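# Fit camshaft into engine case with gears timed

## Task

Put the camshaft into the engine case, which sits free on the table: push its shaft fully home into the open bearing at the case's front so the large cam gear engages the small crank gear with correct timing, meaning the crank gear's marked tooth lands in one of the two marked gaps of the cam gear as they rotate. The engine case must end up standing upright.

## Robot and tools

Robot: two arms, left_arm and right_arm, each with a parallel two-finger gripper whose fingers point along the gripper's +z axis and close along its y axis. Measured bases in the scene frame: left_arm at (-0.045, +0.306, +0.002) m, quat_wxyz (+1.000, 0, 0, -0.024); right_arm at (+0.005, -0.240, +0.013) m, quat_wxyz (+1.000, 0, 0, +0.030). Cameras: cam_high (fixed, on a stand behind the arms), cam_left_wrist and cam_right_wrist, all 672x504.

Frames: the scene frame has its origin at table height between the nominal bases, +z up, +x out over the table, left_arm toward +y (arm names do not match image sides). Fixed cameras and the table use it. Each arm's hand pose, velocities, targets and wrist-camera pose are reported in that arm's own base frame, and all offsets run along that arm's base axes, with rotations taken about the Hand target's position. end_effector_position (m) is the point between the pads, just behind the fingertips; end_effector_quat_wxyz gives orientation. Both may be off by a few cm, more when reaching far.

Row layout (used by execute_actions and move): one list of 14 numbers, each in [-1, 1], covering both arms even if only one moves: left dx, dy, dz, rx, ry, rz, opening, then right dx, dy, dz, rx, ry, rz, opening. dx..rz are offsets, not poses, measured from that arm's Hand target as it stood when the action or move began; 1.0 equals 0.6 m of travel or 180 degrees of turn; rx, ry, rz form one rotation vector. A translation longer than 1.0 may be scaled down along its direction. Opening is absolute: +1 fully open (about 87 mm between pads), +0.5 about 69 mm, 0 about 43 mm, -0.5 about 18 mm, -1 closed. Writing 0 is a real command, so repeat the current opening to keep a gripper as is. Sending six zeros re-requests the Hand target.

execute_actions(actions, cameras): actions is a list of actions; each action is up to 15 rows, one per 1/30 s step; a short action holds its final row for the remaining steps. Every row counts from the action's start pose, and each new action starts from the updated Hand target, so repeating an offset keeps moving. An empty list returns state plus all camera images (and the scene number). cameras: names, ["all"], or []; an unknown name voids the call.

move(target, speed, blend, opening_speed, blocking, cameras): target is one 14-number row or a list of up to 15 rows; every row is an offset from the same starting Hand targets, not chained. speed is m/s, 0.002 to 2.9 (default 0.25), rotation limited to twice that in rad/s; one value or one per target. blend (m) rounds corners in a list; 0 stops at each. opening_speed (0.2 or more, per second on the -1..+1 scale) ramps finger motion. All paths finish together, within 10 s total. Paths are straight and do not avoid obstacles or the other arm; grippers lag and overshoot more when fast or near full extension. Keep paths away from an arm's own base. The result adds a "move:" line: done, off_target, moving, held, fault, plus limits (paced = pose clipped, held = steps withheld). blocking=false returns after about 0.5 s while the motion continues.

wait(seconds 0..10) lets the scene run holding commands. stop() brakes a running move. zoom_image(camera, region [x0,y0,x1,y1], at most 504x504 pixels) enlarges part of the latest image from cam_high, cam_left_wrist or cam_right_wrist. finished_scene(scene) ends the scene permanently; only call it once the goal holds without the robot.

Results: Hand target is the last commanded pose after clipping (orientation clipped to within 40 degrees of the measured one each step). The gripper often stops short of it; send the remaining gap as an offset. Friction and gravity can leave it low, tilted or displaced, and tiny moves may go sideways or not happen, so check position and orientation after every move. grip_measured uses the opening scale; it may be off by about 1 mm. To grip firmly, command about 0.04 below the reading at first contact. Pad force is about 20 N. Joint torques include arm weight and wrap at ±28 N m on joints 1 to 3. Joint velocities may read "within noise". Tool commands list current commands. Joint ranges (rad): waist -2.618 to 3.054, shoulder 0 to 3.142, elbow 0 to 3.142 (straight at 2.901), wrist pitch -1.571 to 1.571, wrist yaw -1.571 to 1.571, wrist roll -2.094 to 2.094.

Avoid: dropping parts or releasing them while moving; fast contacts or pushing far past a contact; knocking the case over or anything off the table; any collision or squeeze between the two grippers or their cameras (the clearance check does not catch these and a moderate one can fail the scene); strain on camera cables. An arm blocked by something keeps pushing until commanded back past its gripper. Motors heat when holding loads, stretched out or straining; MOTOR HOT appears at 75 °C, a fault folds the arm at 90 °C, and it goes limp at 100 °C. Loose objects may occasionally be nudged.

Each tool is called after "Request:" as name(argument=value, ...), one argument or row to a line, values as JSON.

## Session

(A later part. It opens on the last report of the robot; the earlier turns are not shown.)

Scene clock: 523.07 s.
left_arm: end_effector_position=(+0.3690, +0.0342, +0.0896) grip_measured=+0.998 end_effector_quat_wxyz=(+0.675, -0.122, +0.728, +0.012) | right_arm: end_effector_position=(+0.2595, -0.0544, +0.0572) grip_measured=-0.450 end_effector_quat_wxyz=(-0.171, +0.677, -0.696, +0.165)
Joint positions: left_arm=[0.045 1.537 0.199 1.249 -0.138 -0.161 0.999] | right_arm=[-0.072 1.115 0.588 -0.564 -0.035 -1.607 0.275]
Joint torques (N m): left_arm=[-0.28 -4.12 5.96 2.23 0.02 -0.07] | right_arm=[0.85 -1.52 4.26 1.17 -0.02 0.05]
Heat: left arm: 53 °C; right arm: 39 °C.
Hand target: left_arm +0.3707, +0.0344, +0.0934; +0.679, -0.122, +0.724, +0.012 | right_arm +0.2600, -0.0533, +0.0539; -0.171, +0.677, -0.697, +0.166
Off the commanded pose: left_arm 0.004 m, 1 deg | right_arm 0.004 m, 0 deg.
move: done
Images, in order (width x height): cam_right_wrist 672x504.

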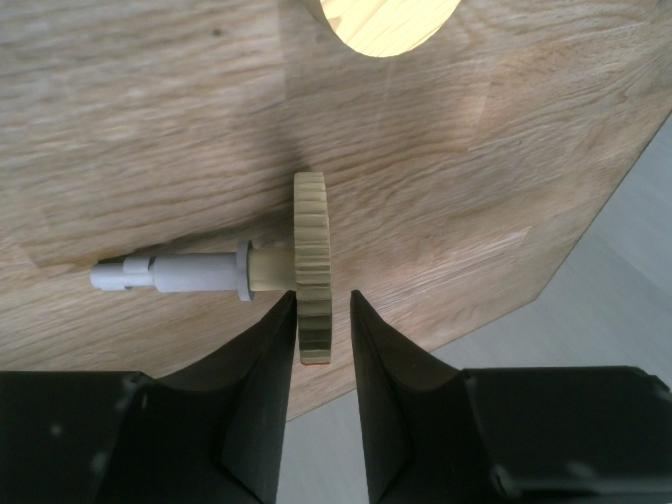

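Request:
move(
  target=[0,0,0,0,0,0,1,0,0,0,0,0,0,-0.9],
  opening_speed=0.4,
  cameras=["cam_right_wrist"],
)

Request:
zoom_image(
  camera="cam_right_wrist",
  region=[80, 160, 380, 380],
)

Scene clock: 534.70 s.
left_arm: end_effector_position=(+0.3690, +0.0342, +0.0896) grip_measured=+0.998 end_effector_quat_wxyz=(+0.675, -0.122, +0.728, +0.012) | right_arm: end_effector_position=(+0.2594, -0.0546, +0.0572) grip_measured=-0.651 end_effector_quat_wxyz=(-0.171, +0.676, -0.698, +0.165)
Joint positions: left_arm=[0.045 1.537 0.199 1.249 -0.138 -0.161 0.999] | right_arm=[-0.072 1.115 0.588 -0.564 -0.034 -1.604 0.174]
Joint torques (N m): left_arm=[-0.28 -4.11 5.97 2.23 0.01 -0.07] | right_arm=[0.84 -1.52 4.25 1.17 -0.03 0.03]
Heat: left arm: 53 °C; right arm: 39 °C.
Hand target: left_arm +0.3707, +0.0344, +0.0934; +0.679, -0.122, +0.724, +0.012 | right_arm +0.2600, -0.0534, +0.0539; -0.171, +0.676, -0.697, +0.166
Off the commanded pose: left_arm 0.004 m, 1 deg | right_arm 0.004 m, 0 deg.
move: done
Images, in order (width x height): cam_right_wrist 672x504.

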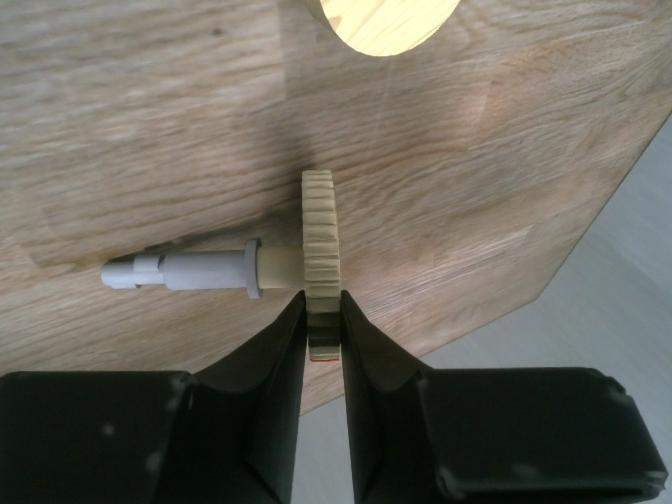

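Scaled by 1.680 from the camera's 672x504 image, which has a finer 960x720 frame.

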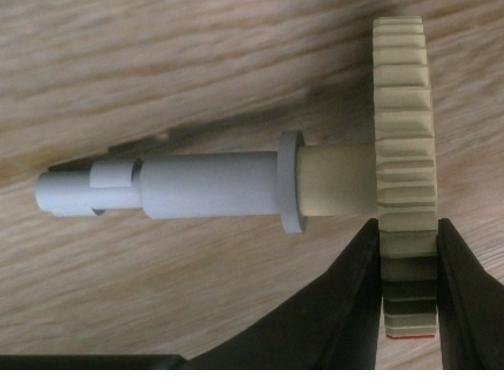

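Request:
move(
  target=[
    [0,0,0,0,0,0,1,0,0,0.19,0,0,0,-0.9],
    [0,0,0,0,0,0,1,0.097,0.2,0.16,0.3478,-0.1605,-0.3653,-0.9],
  ],
  speed=0.2,
  blend=[0.03,0],
  cameras=["cam_right_wrist","cam_high"],
)

Request:
zoom_image(
  camera="cam_right_wrist",
  region=[130, 100, 430, 370],
)

Scene clock: 609.60 s.
left_arm: end_effector_position=(+0.3690, +0.0342, +0.0896) grip_measured=+0.998 end_effector_quat_wxyz=(+0.675, -0.122, +0.728, +0.012) | right_arm: end_effector_position=(+0.3103, +0.0632, +0.1424) grip_measured=-0.658 end_effector_quat_wxyz=(+0.493, +0.010, +0.870, -0.019)
Joint positions: left_arm=[0.045 1.537 0.199 1.249 -0.138 -0.161 0.999] | right_arm=[0.373 1.022 0.662 -0.221 0.361 0.2 0.171]
Joint torques (N m): left_arm=[-0.29 -4.12 5.94 2.22 0.01 -0.08] | right_arm=[0.83 -1.99 5.18 2.14 0.31 0.03]
Heat: left arm: 54 °C; right arm: 38 °C.
Hand target: left_arm +0.3707, +0.0344, +0.0934; +0.679, -0.122, +0.724, +0.012 | right_arm +0.3182, +0.0666, +0.1498; +0.515, +0.020, +0.857, -0.013
Off the commanded pose: left_arm 0.004 m, 1 deg | right_arm 0.011 m, 3 deg.
move: off_target (right_arm)
Images, in order (width x height): cam_high 672x504, cam_right_wrist 672x504.

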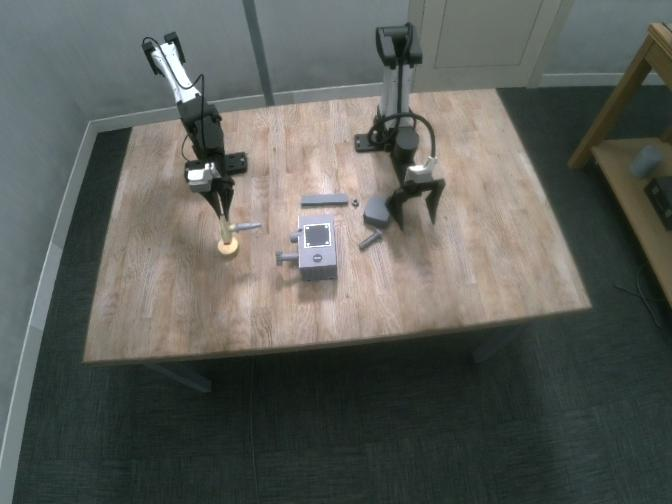

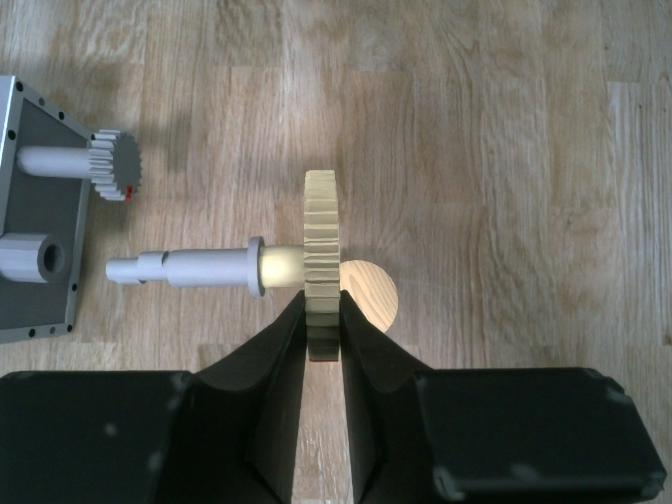

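Scaled by 1.680 from the camera's 672x504 image, which has a finer 960x720 frame.

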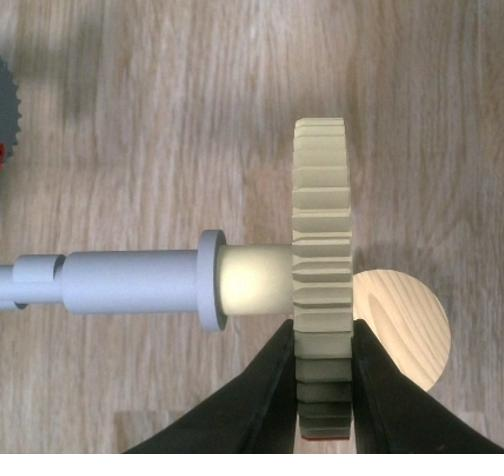

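Request:
zoom_image(
  camera="cam_right_wrist",
  region=[0, 60, 170, 350],
)

Request:
zoom_image(
  camera="cam_right_wrist",
  region=[10, 100, 170, 300],
)

Scaled by 1.738 from the camera's 672x504 image, which has a finer 960x720 frame.

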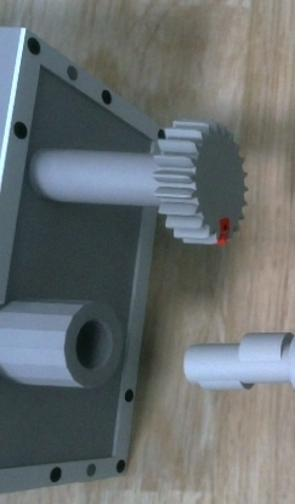

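Scaled by 2.520 from the camera's 672x504 image, which has a finer 960x720 frame.

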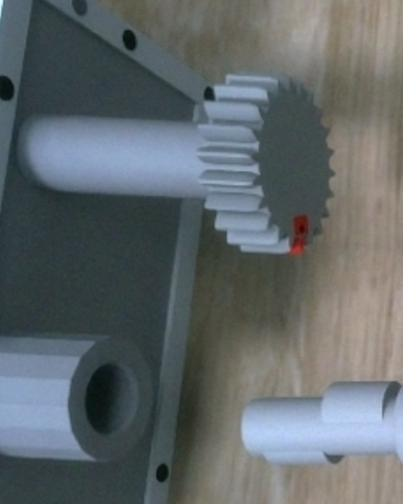

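Request:
zoom_image(
  camera="cam_right_wrist",
  region=[80, 120, 150, 210],
)

Scaled by 5.600 from the camera's 672x504 image, which has a finer 960x720 frame.

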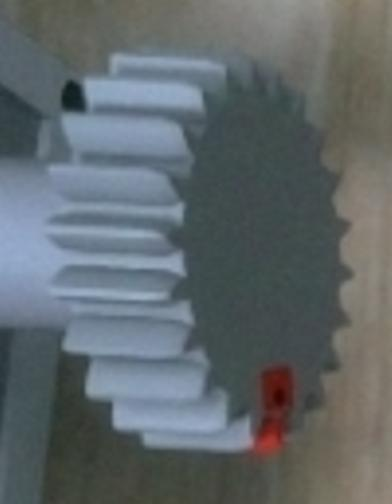

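Request:
move(
  target=[0,0,0,0,0,0,1,0.028,-0.02,-0.015,0.0788,-0.1431,0.3413,-0.9],
  speed=0.3,
  cameras=["cam_right_wrist"],
)

Scene clock: 723.37 s.
left_arm: end_effector_position=(+0.3690, +0.0342, +0.0896) grip_measured=+0.998 end_effector_quat_wxyz=(+0.675, -0.122, +0.728, +0.012) | right_arm: end_effector_position=(+0.3360, +0.0561, +0.1394) grip_measured=-0.658 end_effector_quat_wxyz=(+0.607, -0.349, +0.619, +0.356)
Joint positions: left_arm=[0.045 1.537 0.199 1.249 -0.138 -0.161 0.999] | right_arm=[-0.367 1.594 0.504 1.022 -1.411 -0.05 0.171]
Joint torques (N m): left_arm=[-0.28 -4.11 5.94 2.23 0.01 -0.08] | right_arm=[-0.47 -4.49 3.69 1.58 -0.18 0.01]
Motor temperatures (°C): left_arm=[23 29 33 54 26 25 24] | right_arm=[25 30 38 44 27 26 29]
Heat: left arm: 54 °C; right arm: 44 °C.
Hand target: left_arm +0.3707, +0.0344, +0.0934; +0.679, -0.122, +0.724, +0.012 | right_arm +0.3350, +0.0547, +0.1409; +0.612, -0.354, +0.612, +0.354
Off the commanded pose: left_arm 0.004 m, 1 deg | right_arm 0.002 m, 1 deg.
move: done
Images, in order (width x height): cam_right_wrist 672x504.

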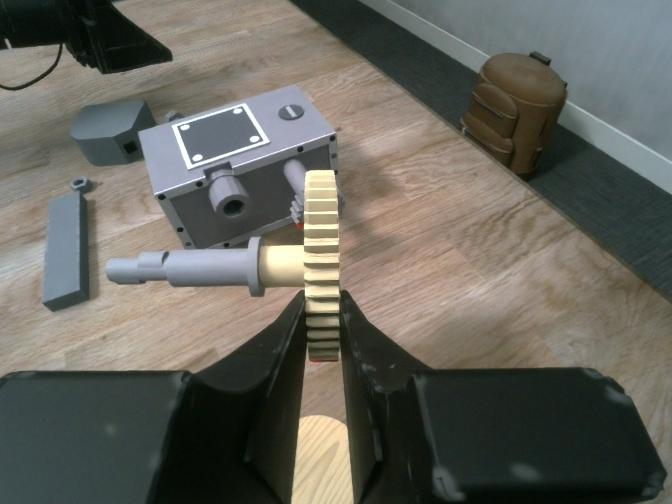

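Request:
move(
  target=[0,0,0,0,0,0,1,-0.1,0.055,0,0,0,0,-0.9],
  speed=0.3,
  cameras=["cam_right_wrist"],
)

Request:
zoom_image(
  camera="cam_right_wrist",
  region=[220, 120, 460, 270],
)

Scene clock: 732.43 s.
left_arm: end_effector_position=(+0.3690, +0.0342, +0.0896) grip_measured=+0.998 end_effector_quat_wxyz=(+0.675, -0.122, +0.728, +0.012) | right_arm: end_effector_position=(+0.2757, +0.0862, +0.1372) grip_measured=-0.658 end_effector_quat_wxyz=(+0.605, -0.348, +0.619, +0.360)
Joint positions: left_arm=[0.045 1.537 0.199 1.249 -0.138 -0.161 0.999] | right_arm=[-0.336 1.327 0.258 1.023 -1.385 -0.02 0.171]
Joint torques (N m): left_arm=[-0.28 -4.14 5.94 2.23 0.01 -0.08] | right_arm=[0.75 -3.85 3.52 1.56 0.05 0.04]
Heat: left arm: 54 °C; right arm: 43 °C.
Hand target: left_arm +0.3707, +0.0344, +0.0934; +0.679, -0.122, +0.724, +0.012 | right_arm +0.2750, +0.0877, +0.1409; +0.612, -0.354, +0.612, +0.354
Off the commanded pose: left_arm 0.004 m, 1 deg | right_arm 0.004 m, 2 deg.
move: done
Images, in order (width x height): cam_right_wrist 672x504.

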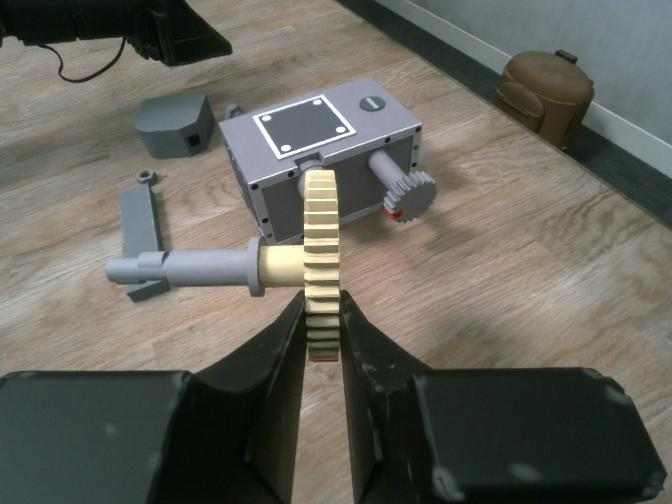

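Scaled by 2.100 from the camera's 672x504 image, which has a finer 960x720 frame.

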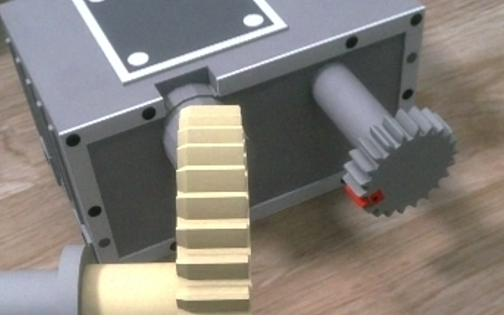

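Request:
zoom_image(
  camera="cam_right_wrist",
  region=[380, 165, 440, 225],
)

Request:
zoom_image(
  camera="cam_right_wrist",
  region=[290, 160, 350, 370],
)

Scaled by 8.400 from the camera's 672x504 image, which has a finer 960x720 frame.

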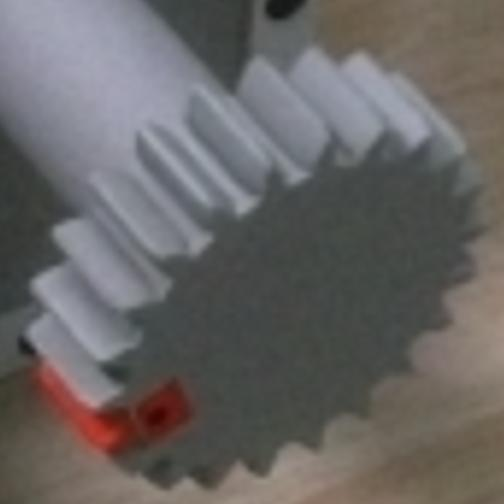

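Scaled by 2.400 from the camera's 672x504 image, which has a finer 960x720 frame.

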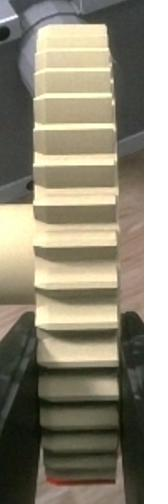

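Request:
move(
  target=[
    [0,0,0,0,0,0,1,0.067,-0.03,0.02,-0.0604,0.1347,-0.3594,-0.9],
    [0,0,0,0,0,0,1,0.083,0.0305,-0.0765,-0.0604,0.1347,-0.3594,-0.9],
  ],
  speed=[0.3,0.12],
  cameras=["cam_right_wrist","cam_high"],
)

Request:
zoom_image(
  camera="cam_right_wrist",
  region=[0, 80, 350, 370],
)

Scene clock: 804.60 s.
left_arm: end_effector_position=(+0.3690, +0.0342, +0.0896) grip_measured=+0.998 end_effector_quat_wxyz=(+0.675, -0.122, +0.728, +0.012) | right_arm: end_effector_position=(+0.3186, +0.1023, +0.0875) grip_measured=-0.658 end_effector_quat_wxyz=(+0.516, +0.038, +0.855, -0.028)
Joint positions: left_arm=[0.045 1.537 0.199 1.249 -0.138 -0.161 0.999] | right_arm=[0.565 1.227 0.514 0.124 0.577 0.339 0.171]
Joint torques (N m): left_arm=[-0.29 -4.12 5.94 2.23 0.01 -0.07] | right_arm=[0.8 -3 4.78 2.03 0.42 0.04]
Heat: left arm: 54 °C; right arm: 43 °C.
Hand target: left_arm +0.3707, +0.0344, +0.0934; +0.679, -0.122, +0.724, +0.012 | right_arm +0.3247, +0.1059, +0.0949; +0.536, +0.050, +0.843, -0.019
Off the commanded pose: left_arm 0.004 m, 1 deg | right_arm 0.010 m, 3 deg.
move: off_target (right_arm)
Images, in order (width x height): cam_high 672x504, cam_right_wrist 672x504.

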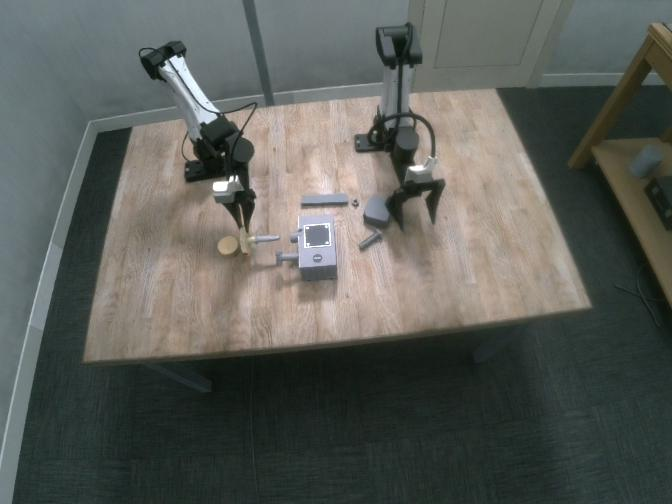

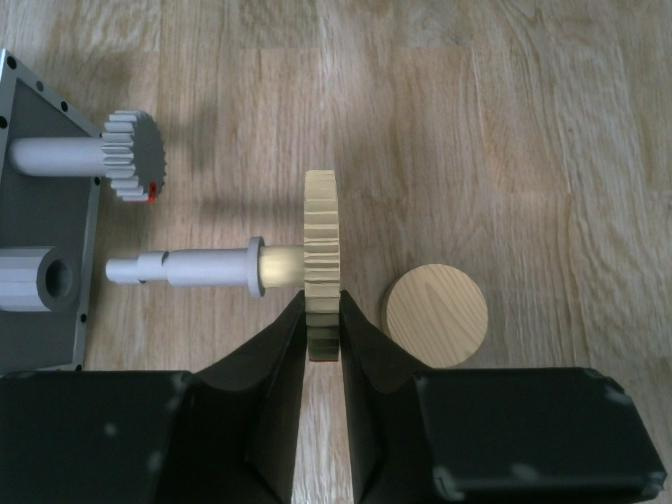

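Scaled by 1.440 from the camera's 672x504 image, which has a finer 960x720 frame.

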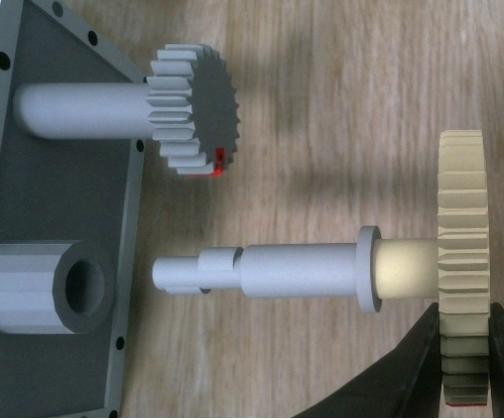

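Request:
move(
  target=[-0.168,-0.274,0.061,-0.001,-0.1502,-0.324,1,0,0,0,0,0,0,-0.9],
  speed=0.3,
  cameras=["all"],
)

Scene clock: 848.53 s.
left_arm: end_effector_position=(+0.2719, -0.1269, +0.1127) grip_measured=+0.998 end_effector_quat_wxyz=(+0.654, +0.241, +0.646, -0.311) | right_arm: end_effector_position=(+0.3189, +0.1024, +0.0878) grip_measured=-0.658 end_effector_quat_wxyz=(+0.517, +0.038, +0.855, -0.028)
Joint positions: left_arm=[0.019 1.442 0 1.514 0.818 -0.139 0.999] | right_arm=[0.565 1.227 0.514 0.125 0.577 0.339 0.171]
Joint torques (N m): left_arm=[-0.59 -3.6 4.56 2.73 0.29 0.05] | right_arm=[0.76 -2.95 4.77 2.04 0.43 0.04]
Motor temperatures (°C): left_arm=[23 29 33 55 26 25 24] | right_arm=[25 29 37 46 27 26 30]
Heat: left arm: 55 °C; right arm: 46 °C.
Hand target: left_arm +0.2699, -0.1300, +0.1300; +0.742, +0.242, +0.520, -0.346 | right_arm +0.3248, +0.1059, +0.0949; +0.536, +0.050, +0.842, -0.019
Off the commanded pose: left_arm 0.018 m, 18 deg | right_arm 0.010 m, 3 deg.
joint sent to its limit (left arm) — joint 4 (wrist pitch), upper limit. The joint targets are off in orientation, not in position.
move: off_target (left_arm, right_arm)

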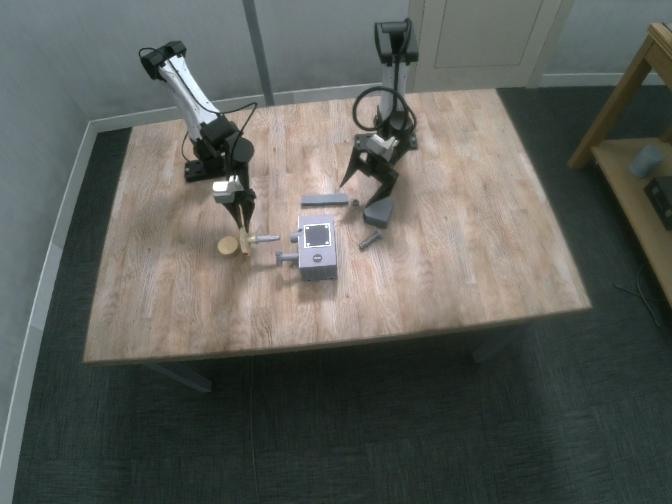

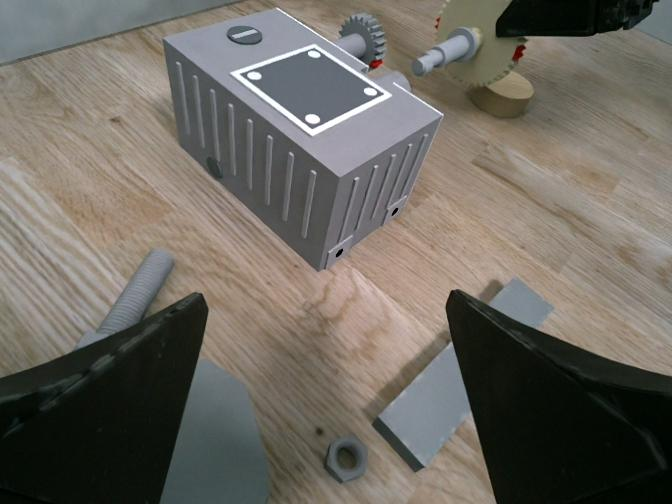

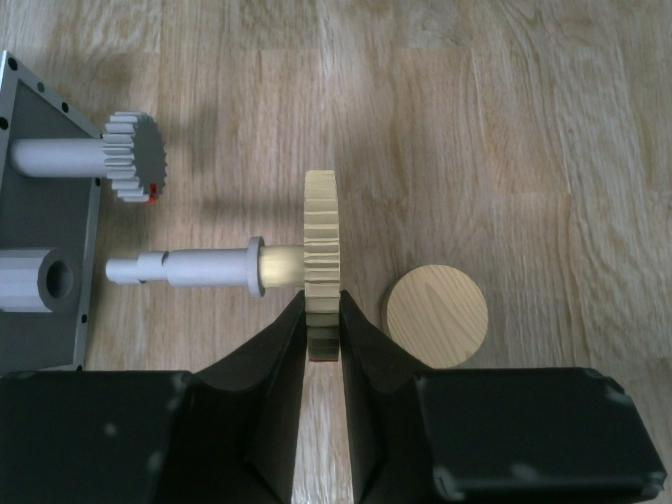

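Request:
zoom_image(
  camera="cam_left_wrist",
  region=[320, 0, 560, 130],
)

Request:
zoom_image(
  camera="cam_left_wrist",
  region=[410, 0, 550, 110],
)

Scaled by 2.100 from the camera's 672x504 image, which has a finer 960x720 frame.

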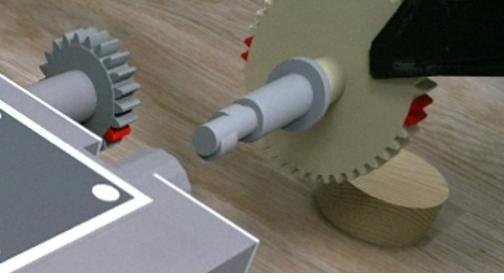

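Scaled by 3.600 from the camera's 672x504 image, which has a finer 960x720 frame.

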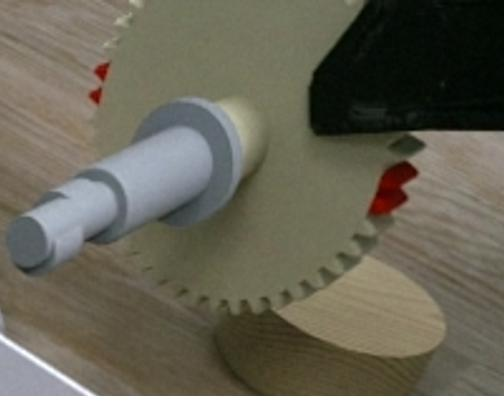

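Request:
zoom_image(
  camera="cam_left_wrist",
  region=[365, 30, 485, 120],
)

Scaled by 4.200 from the camera's 672x504 image, which has a finer 960x720 frame.

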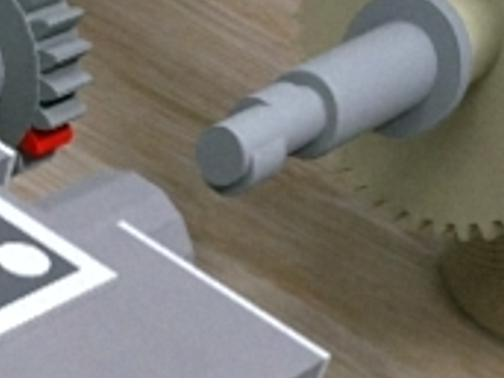

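Request:
move(
  target=[0,0,0,0,0,0,1,-0.0143,0.0,-0.006,0,0,-0.0125,-0.9],
  speed=0.1,
  cameras=["cam_left_wrist","cam_right_wrist"],
)

Request:
zoom_image(
  camera="cam_right_wrist",
  region=[0, 80, 350, 370],
)

Request:
zoom_image(
  camera="cam_left_wrist",
  region=[365, 30, 485, 120],
)

Scene clock: 923.30 s.
left_arm: end_effector_position=(+0.2717, -0.1271, +0.1127) grip_measured=+0.998 end_effector_quat_wxyz=(+0.654, +0.242, +0.646, -0.311) | right_arm: end_effector_position=(+0.3136, +0.1043, +0.0863) grip_measured=-0.658 end_effector_quat_wxyz=(+0.523, +0.056, +0.850, -0.035)
Joint positions: left_arm=[0.019 1.442 0 1.514 0.82 -0.139 0.999] | right_arm=[0.605 1.227 0.502 0.126 0.644 0.389 0.171]
Joint torques (N m): left_arm=[-0.55 -3.6 4.59 2.72 0.3 0.05] | right_arm=[0.83 -3.4 4.74 1.8 0.46 0.04]
Motor temperatures (°C): left_arm=[23 28 32 63 26 25 24] | right_arm=[25 29 37 48 27 26 30]
Heat: left arm: 63 °C; right arm: 48 °C.
Hand target: left_arm +0.2699, -0.1299, +0.1300; +0.742, +0.242, +0.520, -0.346 | right_arm +0.3162, +0.1059, +0.0913; +0.536, +0.067, +0.841, -0.029
Off the commanded pose: left_arm 0.018 m, 18 deg | right_arm 0.006 m, 2 deg.
joint sent to its limit (left arm) — joint 4 (wrist pitch), upper limit. The joint targets are off in orientation, not in position.
move: off_target (left_arm)
Images, in order (width x height): cam_left_wrist 672x504, cam_right_wrist 672x504.

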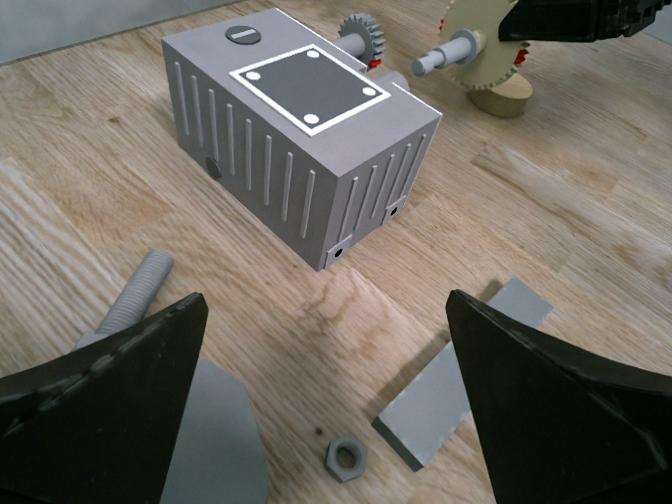

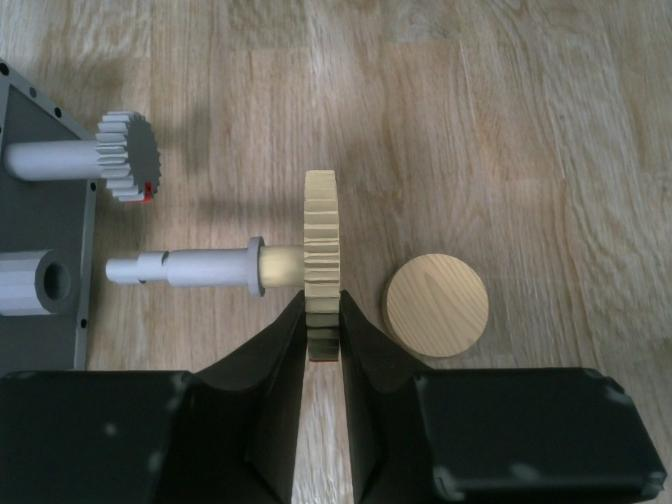

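Scaled by 1.440 from the camera's 672x504 image, which has a finer 960x720 frame.

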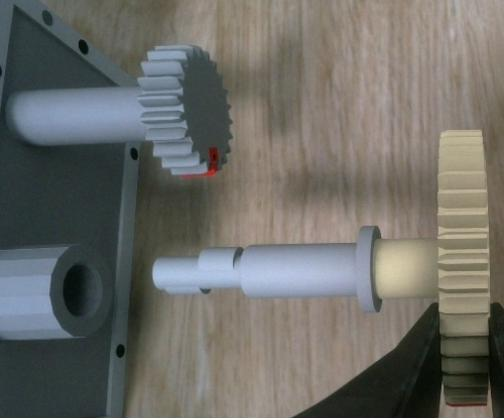

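Scaled by 4.200 from the camera's 672x504 image, which has a finer 960x720 frame.

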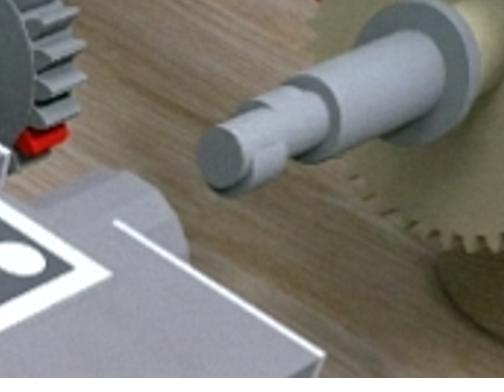

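Request:
move(
  target=[0,0,0,0,0,0,1,-0.0048,0.012,-0.012,0,0,0,-0.9],
  speed=0.08,
  cameras=["cam_left_wrist","cam_right_wrist"],
)

Request:
zoom_image(
  camera="cam_right_wrist",
  region=[0, 120, 280, 320],
)

Request:
zoom_image(
  camera="cam_left_wrist",
  region=[365, 30, 485, 120],
)

Scene clock: 945.33 s.
left_arm: end_effector_position=(+0.2717, -0.1271, +0.1127) grip_measured=+0.998 end_effector_quat_wxyz=(+0.654, +0.242, +0.646, -0.311) | right_arm: end_effector_position=(+0.3079, +0.1097, +0.0771) grip_measured=-0.658 end_effector_quat_wxyz=(+0.517, +0.053, +0.854, -0.039)
Joint positions: left_arm=[0.019 1.442 0 1.514 0.82 -0.139 0.999] | right_arm=[0.641 1.251 0.492 0.127 0.672 0.414 0.171]
Joint torques (N m): left_arm=[-0.55 -3.6 4.59 2.72 0.3 0.05] | right_arm=[0.81 -3.1 4.67 1.95 0.48 0.05]
Motor temperatures (°C): left_arm=[23 28 32 64 26 25 24] | right_arm=[25 29 37 47 27 26 30]
Heat: left arm: 64 °C; right arm: 47 °C.
Hand target: left_arm +0.2699, -0.1299, +0.1300; +0.742, +0.242, +0.520, -0.346 | right_arm +0.3133, +0.1132, +0.0842; +0.536, +0.067, +0.841, -0.029
Off the commanded pose: left_arm 0.018 m, 18 deg | right_arm 0.010 m, 3 deg.
joint sent to its limit (left arm) — joint 4 (wrist pitch), upper limit. The joint targets are off in orientation, not in position.
move: off_target (left_arm, right_arm)
Images, in order (width x height): cam_left_wrist 672x504, cam_right_wrist 672x504.

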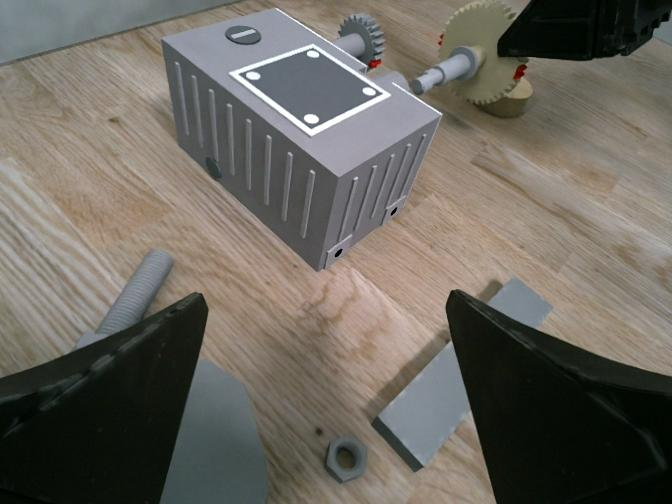

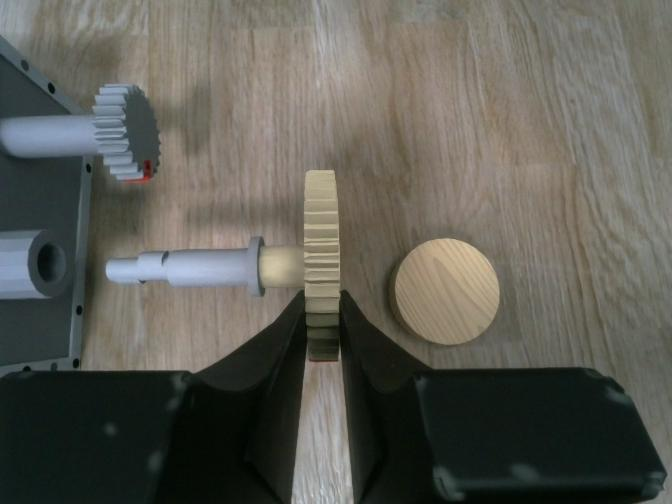

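Scaled by 1.800 from the camera's 672x504 image, which has a finer 960x720 frame.

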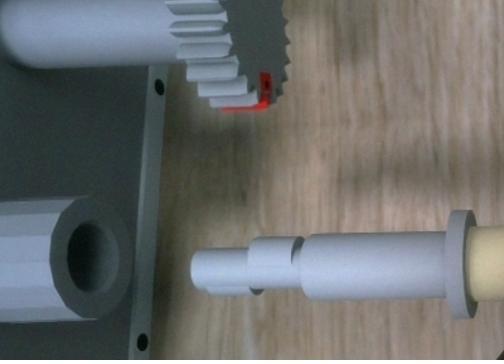

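Scaled by 4.200 from the camera's 672x504 image, which has a finer 960x720 frame.

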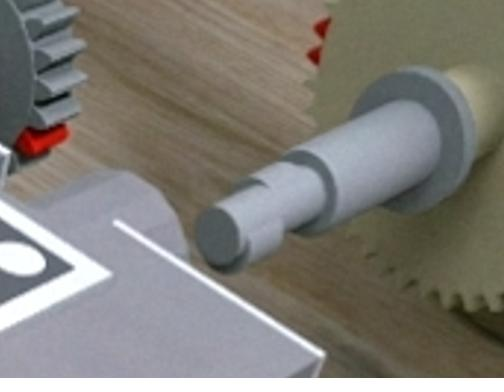

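Request:
move(
  target=[0,0,0,0,0,0,1,0.0075,0.017,0.002,0,0,0,-0.9],
  speed=0.08,
  cameras=["cam_left_wrist","cam_right_wrist"],
)

Request:
zoom_image(
  camera="cam_right_wrist",
  region=[0, 120, 280, 320],
)

Request:
zoom_image(
  camera="cam_left_wrist",
  region=[365, 30, 485, 120],
)

Scene clock: 962.17 s.
left_arm: end_effector_position=(+0.2717, -0.1271, +0.1127) grip_measured=+0.998 end_effector_quat_wxyz=(+0.654, +0.242, +0.646, -0.311) | right_arm: end_effector_position=(+0.3046, +0.1138, +0.0673) grip_measured=-0.658 end_effector_quat_wxyz=(+0.509, +0.048, +0.858, -0.047)
Joint positions: left_arm=[0.019 1.442 0 1.514 0.82 -0.139 0.999] | right_arm=[0.665 1.289 0.492 0.128 0.692 0.432 0.171]
Joint torques (N m): left_arm=[-0.54 -3.6 4.59 2.72 0.31 0.05] | right_arm=[0.87 -3.23 7.2 1.84 0.53 0.03]
Motor temperatures (°C): left_arm=[23 28 32 65 26 25 24] | right_arm=[25 29 37 47 27 26 30]
Heat: left arm: 65 °C; right arm: 47 °C.
Hand target: left_arm +0.2699, -0.1299, +0.1300; +0.742, +0.242, +0.520, -0.346 | right_arm +0.3179, +0.1234, +0.0855; +0.536, +0.067, +0.841, -0.029
Off the commanded pose: left_arm 0.018 m, 18 deg | right_arm 0.024 m, 5 deg.
joint sent to its limit (left arm) — joint 4 (wrist pitch), upper limit. The joint targets are off in orientation, not in position.
move: off_target (left_arm, right_arm)
Images, in order (width x height): cam_left_wrist 672x504, cam_right_wrist 672x504.

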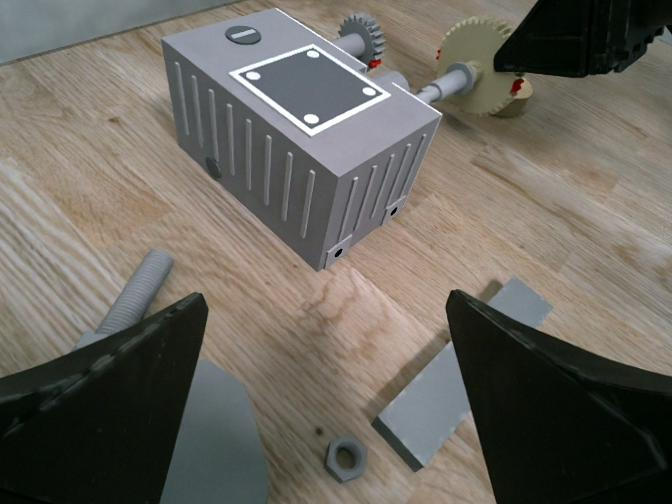

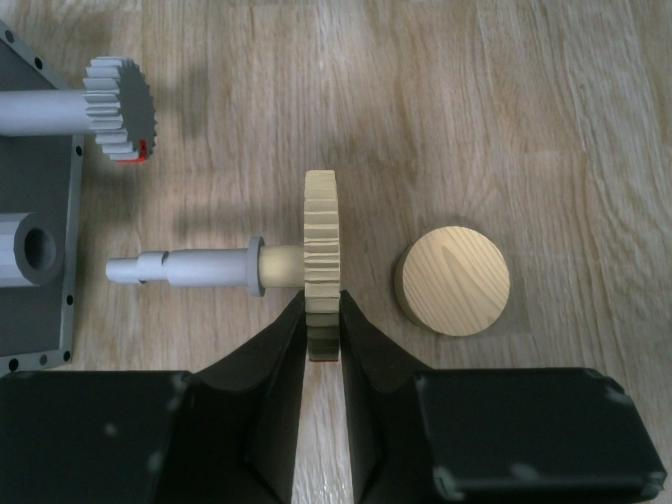

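Scaled by 1.800 from the camera's 672x504 image, which has a finer 960x720 frame.

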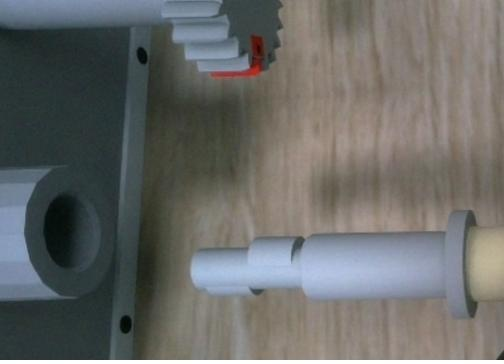

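Scaled by 4.200 from the camera's 672x504 image, which has a finer 960x720 frame.

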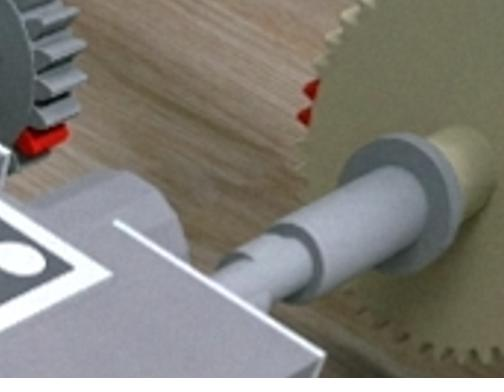

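Request:
move(
  target=[0,0,0,0,0,0,1,-0.005,-0.02,0.015,0,0,0,-0.9],
  speed=0.1,
  cameras=["cam_right_wrist"],
)

Scene clock: 969.67 s.
left_arm: end_effector_position=(+0.2717, -0.1271, +0.1127) grip_measured=+0.998 end_effector_quat_wxyz=(+0.654, +0.242, +0.646, -0.311) | right_arm: end_effector_position=(+0.3059, +0.1078, +0.0771) grip_measured=-0.658 end_effector_quat_wxyz=(+0.515, +0.054, +0.854, -0.044)
Joint positions: left_arm=[0.019 1.442 0 1.514 0.82 -0.139 0.999] | right_arm=[0.644 1.244 0.492 0.11 0.681 0.418 0.171]
Joint torques (N m): left_arm=[-0.54 -3.6 4.59 2.72 0.31 0.05] | right_arm=[-0.43 -4.98 6.68 1.69 0.31 -0.06]
Motor temperatures (°C): left_arm=[23 28 32 65 26 25 24] | right_arm=[25 29 38 47 27 26 30]
Heat: left arm: 65 °C; right arm: 47 °C.
Hand target: left_arm +0.2699, -0.1299, +0.1300; +0.742, +0.242, +0.520, -0.346 | right_arm +0.3149, +0.1114, +0.0945; +0.536, +0.067, +0.841, -0.029
Off the commanded pose: left_arm 0.018 m, 18 deg | right_arm 0.020 m, 4 deg.
joint sent to its limit (left arm) — joint 4 (wrist pitch), upper limit. The joint targets are off in orientation, not in position.
move: off_target (left_arm, right_arm)
Images, in order (width x height): cam_right_wrist 672x504.

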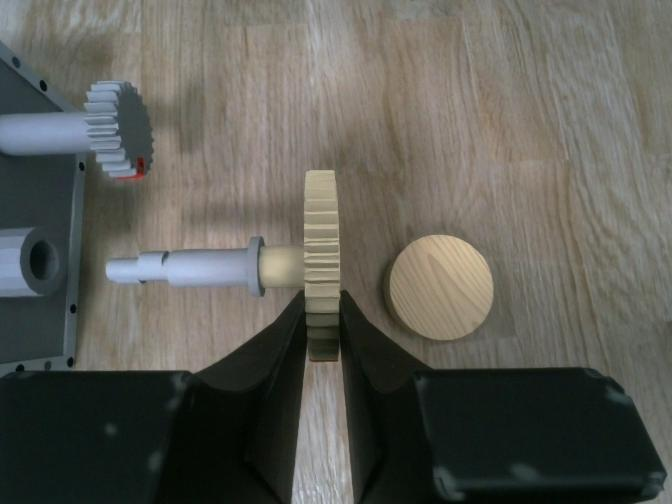

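Request:
move(
  target=[0,0,0,0,0,0,1,0.005,-0.005,0.035,0,0,0,-0.9],
  speed=0.15,
)

Request:
move(
  target=[0,0,0,0,0,0,1,0.002,0.003,-0.045,0,0,0,-0.9],
  speed=0.1,
  cameras=["cam_right_wrist"],
)

Scene clock: 976.47 s.
left_arm: end_effector_position=(+0.2717, -0.1271, +0.1127) grip_measured=+0.998 end_effector_quat_wxyz=(+0.654, +0.242, +0.646, -0.311) | right_arm: end_effector_position=(+0.3055, +0.1028, +0.0917) grip_measured=-0.658 end_effector_quat_wxyz=(+0.510, +0.051, +0.858, -0.048)
Joint positions: left_arm=[0.019 1.442 0 1.514 0.82 -0.139 0.999] | right_arm=[0.625 1.198 0.538 0.01 0.665 0.405 0.171]
Joint torques (N m): left_arm=[-0.55 -3.6 4.59 2.72 0.31 0.05] | right_arm=[-0.49 -4.75 8.06 1.65 0.32 -0.06]
Motor temperatures (°C): left_arm=[23 28 32 65 26 25 24] | right_arm=[25 29 39 46 27 26 30]
Heat: left arm: 65 °C; right arm: 46 °C.
Hand target: left_arm +0.2699, -0.1299, +0.1300; +0.742, +0.242, +0.520, -0.346 | right_arm +0.3179, +0.1084, +0.1153; +0.536, +0.067, +0.841, -0.029
Off the commanded pose: left_arm 0.018 m, 18 deg | right_arm 0.027 m, 4 deg.
joint sent to its limit (left arm) — joint 4 (wrist pitch), upper limit. The joint targets are off in orientation, not in position.
move: off_target (left_arm, right_arm)

Scene clock: 977.70 s.
left_arm: end_effector_position=(+0.2717, -0.1271, +0.1127) grip_measured=+0.998 end_effector_quat_wxyz=(+0.654, +0.242, +0.646, -0.311) | right_arm: end_effector_position=(+0.3126, +0.1079, +0.0821) grip_measured=-0.658 end_effector_quat_wxyz=(+0.519, +0.056, +0.852, -0.040)
Joint positions: left_arm=[0.019 1.442 0 1.514 0.82 -0.139 0.999] | right_arm=[0.625 1.252 0.509 0.122 0.665 0.405 0.171]
Joint torques (N m): left_arm=[-0.54 -3.6 4.59 2.72 0.3 0.05] | right_arm=[-0.16 -3.06 4.71 1.93 0.33 -0.03]
Motor temperatures (°C): left_arm=[23 28 32 65 26 25 24] | right_arm=[25 29 39 46 27 26 30]
Heat: left arm: 65 °C; right arm: 46 °C.
Hand target: left_arm +0.2699, -0.1299, +0.1300; +0.742, +0.242, +0.520, -0.346 | right_arm +0.3191, +0.1102, +0.0884; +0.536, +0.067, +0.841, -0.029
Off the commanded pose: left_arm 0.018 m, 18 deg | right_arm 0.009 m, 3 deg.
joint sent to its limit (left arm) — joint 4 (wrist pitch), upper limit. The joint targets are off in orientation, not in position.
move: off_target (left_arm, right_arm)
Images, in order (width x height): cam_right_wrist 672x504.

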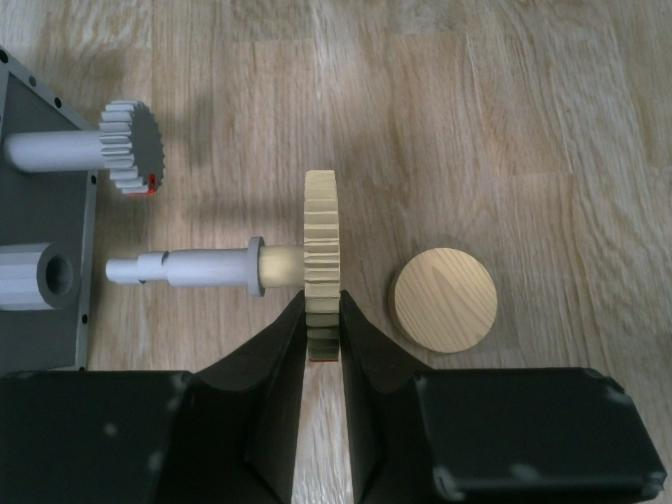

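Request:
zoom_image(
  camera="cam_right_wrist",
  region=[0, 120, 280, 320],
)

Request:
wait(
  seconds=0.1,
  cameras=["cam_left_wrist"],
)

Request:
zoom_image(
  camera="cam_left_wrist",
  region=[365, 30, 485, 120],
)

Scaled by 1.800 from the camera's 672x504 image, which has a finer 960x720 frame.

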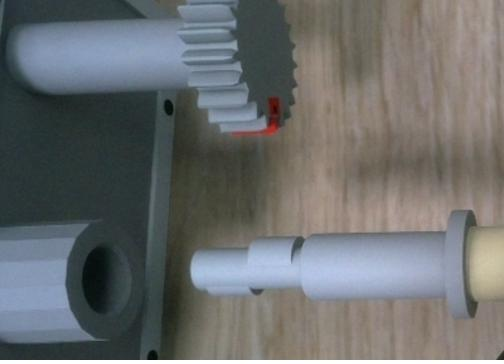

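Scene clock: 982.37 s.
left_arm: end_effector_position=(+0.2717, -0.1271, +0.1127) grip_measured=+0.998 end_effector_quat_wxyz=(+0.654, +0.242, +0.646, -0.311) | right_arm: end_effector_position=(+0.3126, +0.1080, +0.0822) grip_measured=-0.658 end_effector_quat_wxyz=(+0.519, +0.056, +0.852, -0.040)
Joint positions: left_arm=[0.019 1.442 0 1.514 0.82 -0.139 0.999] | right_arm=[0.625 1.252 0.509 0.123 0.665 0.405 0.171]
Joint torques (N m): left_arm=[-0.54 -3.6 4.59 2.72 0.31 0.05] | right_arm=[-0.18 -3.06 4.72 1.97 0.32 -0.04]
Motor temperatures (°C): left_arm=[23 28 32 65 26 25 24] | right_arm=[25 29 38 47 27 26 30]
Heat: left arm: 65 °C; right arm: 47 °C.
Hand target: left_arm +0.2699, -0.1299, +0.1300; +0.742, +0.242, +0.520, -0.346 | right_arm +0.3191, +0.1102, +0.0884; +0.536, +0.067, +0.841, -0.029
Tool commands: left_gripper/opening=+1.0 right_gripper/opening=-0.9
Off the commanded pose: left_arm 0.018 m, 18 deg | right_arm 0.009 m, 3 deg.
wait: 0.10 s; at rest from the start
Images, in order (width x height): cam_left_wrist 672x504.

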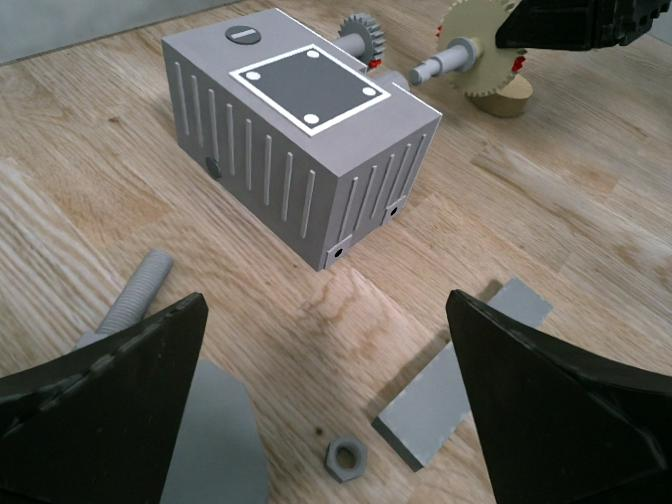

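Scaled by 4.200 from the camera's 672x504 image, which has a finer 960x720 frame.

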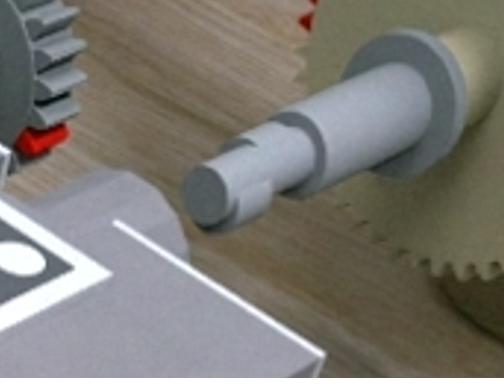

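Request:
move(
  target=[0,0,0,0,0,0,1,-0.002,0.018,-0.008,0,0,0,-0.9],
  speed=0.08,
  cameras=["cam_left_wrist","cam_right_wrist"],
)

Request:
zoom_image(
  camera="cam_right_wrist",
  region=[0, 120, 280, 320],
)

Request:
zoom_image(
  camera="cam_left_wrist",
  region=[365, 30, 485, 120],
)

Scene clock: 1001.73 s.
left_arm: end_effector_position=(+0.2717, -0.1271, +0.1127) grip_measured=+0.998 end_effector_quat_wxyz=(+0.654, +0.242, +0.646, -0.311) | right_arm: end_effector_position=(+0.3102, +0.1156, +0.0735) grip_measured=-0.658 end_effector_quat_wxyz=(+0.514, +0.051, +0.855, -0.042)
Joint positions: left_arm=[0.019 1.442 0 1.514 0.82 -0.139 0.999] | right_arm=[0.656 1.291 0.509 0.134 0.684 0.426 0.171]
Joint torques (N m): left_arm=[-0.54 -3.62 4.57 2.72 0.31 0.05] | right_arm=[0.83 -3.3 5.31 1.91 0.5 0.04]
Motor temperatures (°C): left_arm=[23 28 32 66 26 25 24] | right_arm=[25 29 38 48 27 26 30]
Heat: left arm: 66 °C; right arm: 48 °C.
Hand target: left_arm +0.2699, -0.1299, +0.1300; +0.742, +0.242, +0.520, -0.346 | right_arm +0.3179, +0.1210, +0.0837; +0.536, +0.067, +0.841, -0.029
Off the commanded pose: left_arm 0.018 m, 18 deg | right_arm 0.014 m, 4 deg.
joint sent to its limit (left arm) — joint 4 (wrist pitch), upper limit. The joint targets are off in orientation, not in position.
move: off_target (left_arm, right_arm)
Images, in order (width x height): cam_left_wrist 672x504, cam_right_wrist 672x504.

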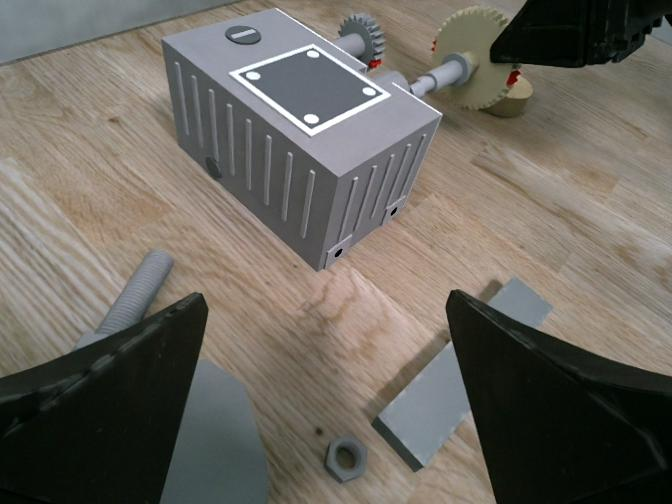

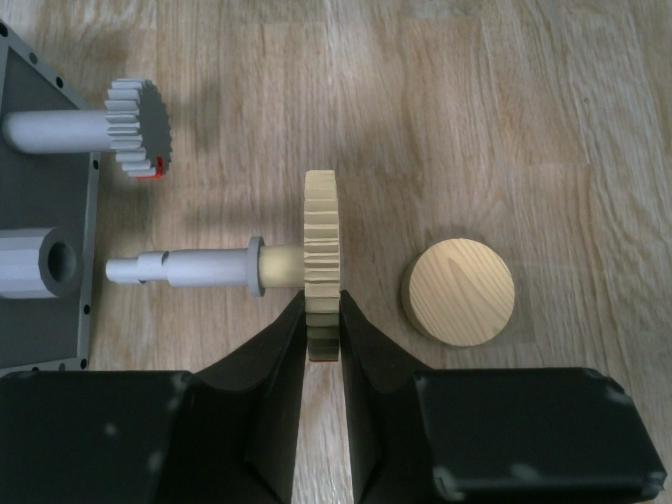

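Scaled by 1.800 from the camera's 672x504 image, which has a finer 960x720 frame.

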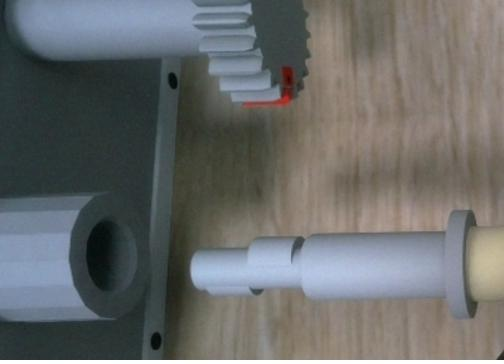

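Scaled by 4.200 from the camera's 672x504 image, which has a finer 960x720 frame.

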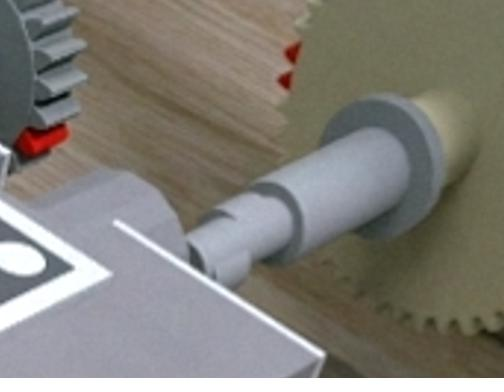

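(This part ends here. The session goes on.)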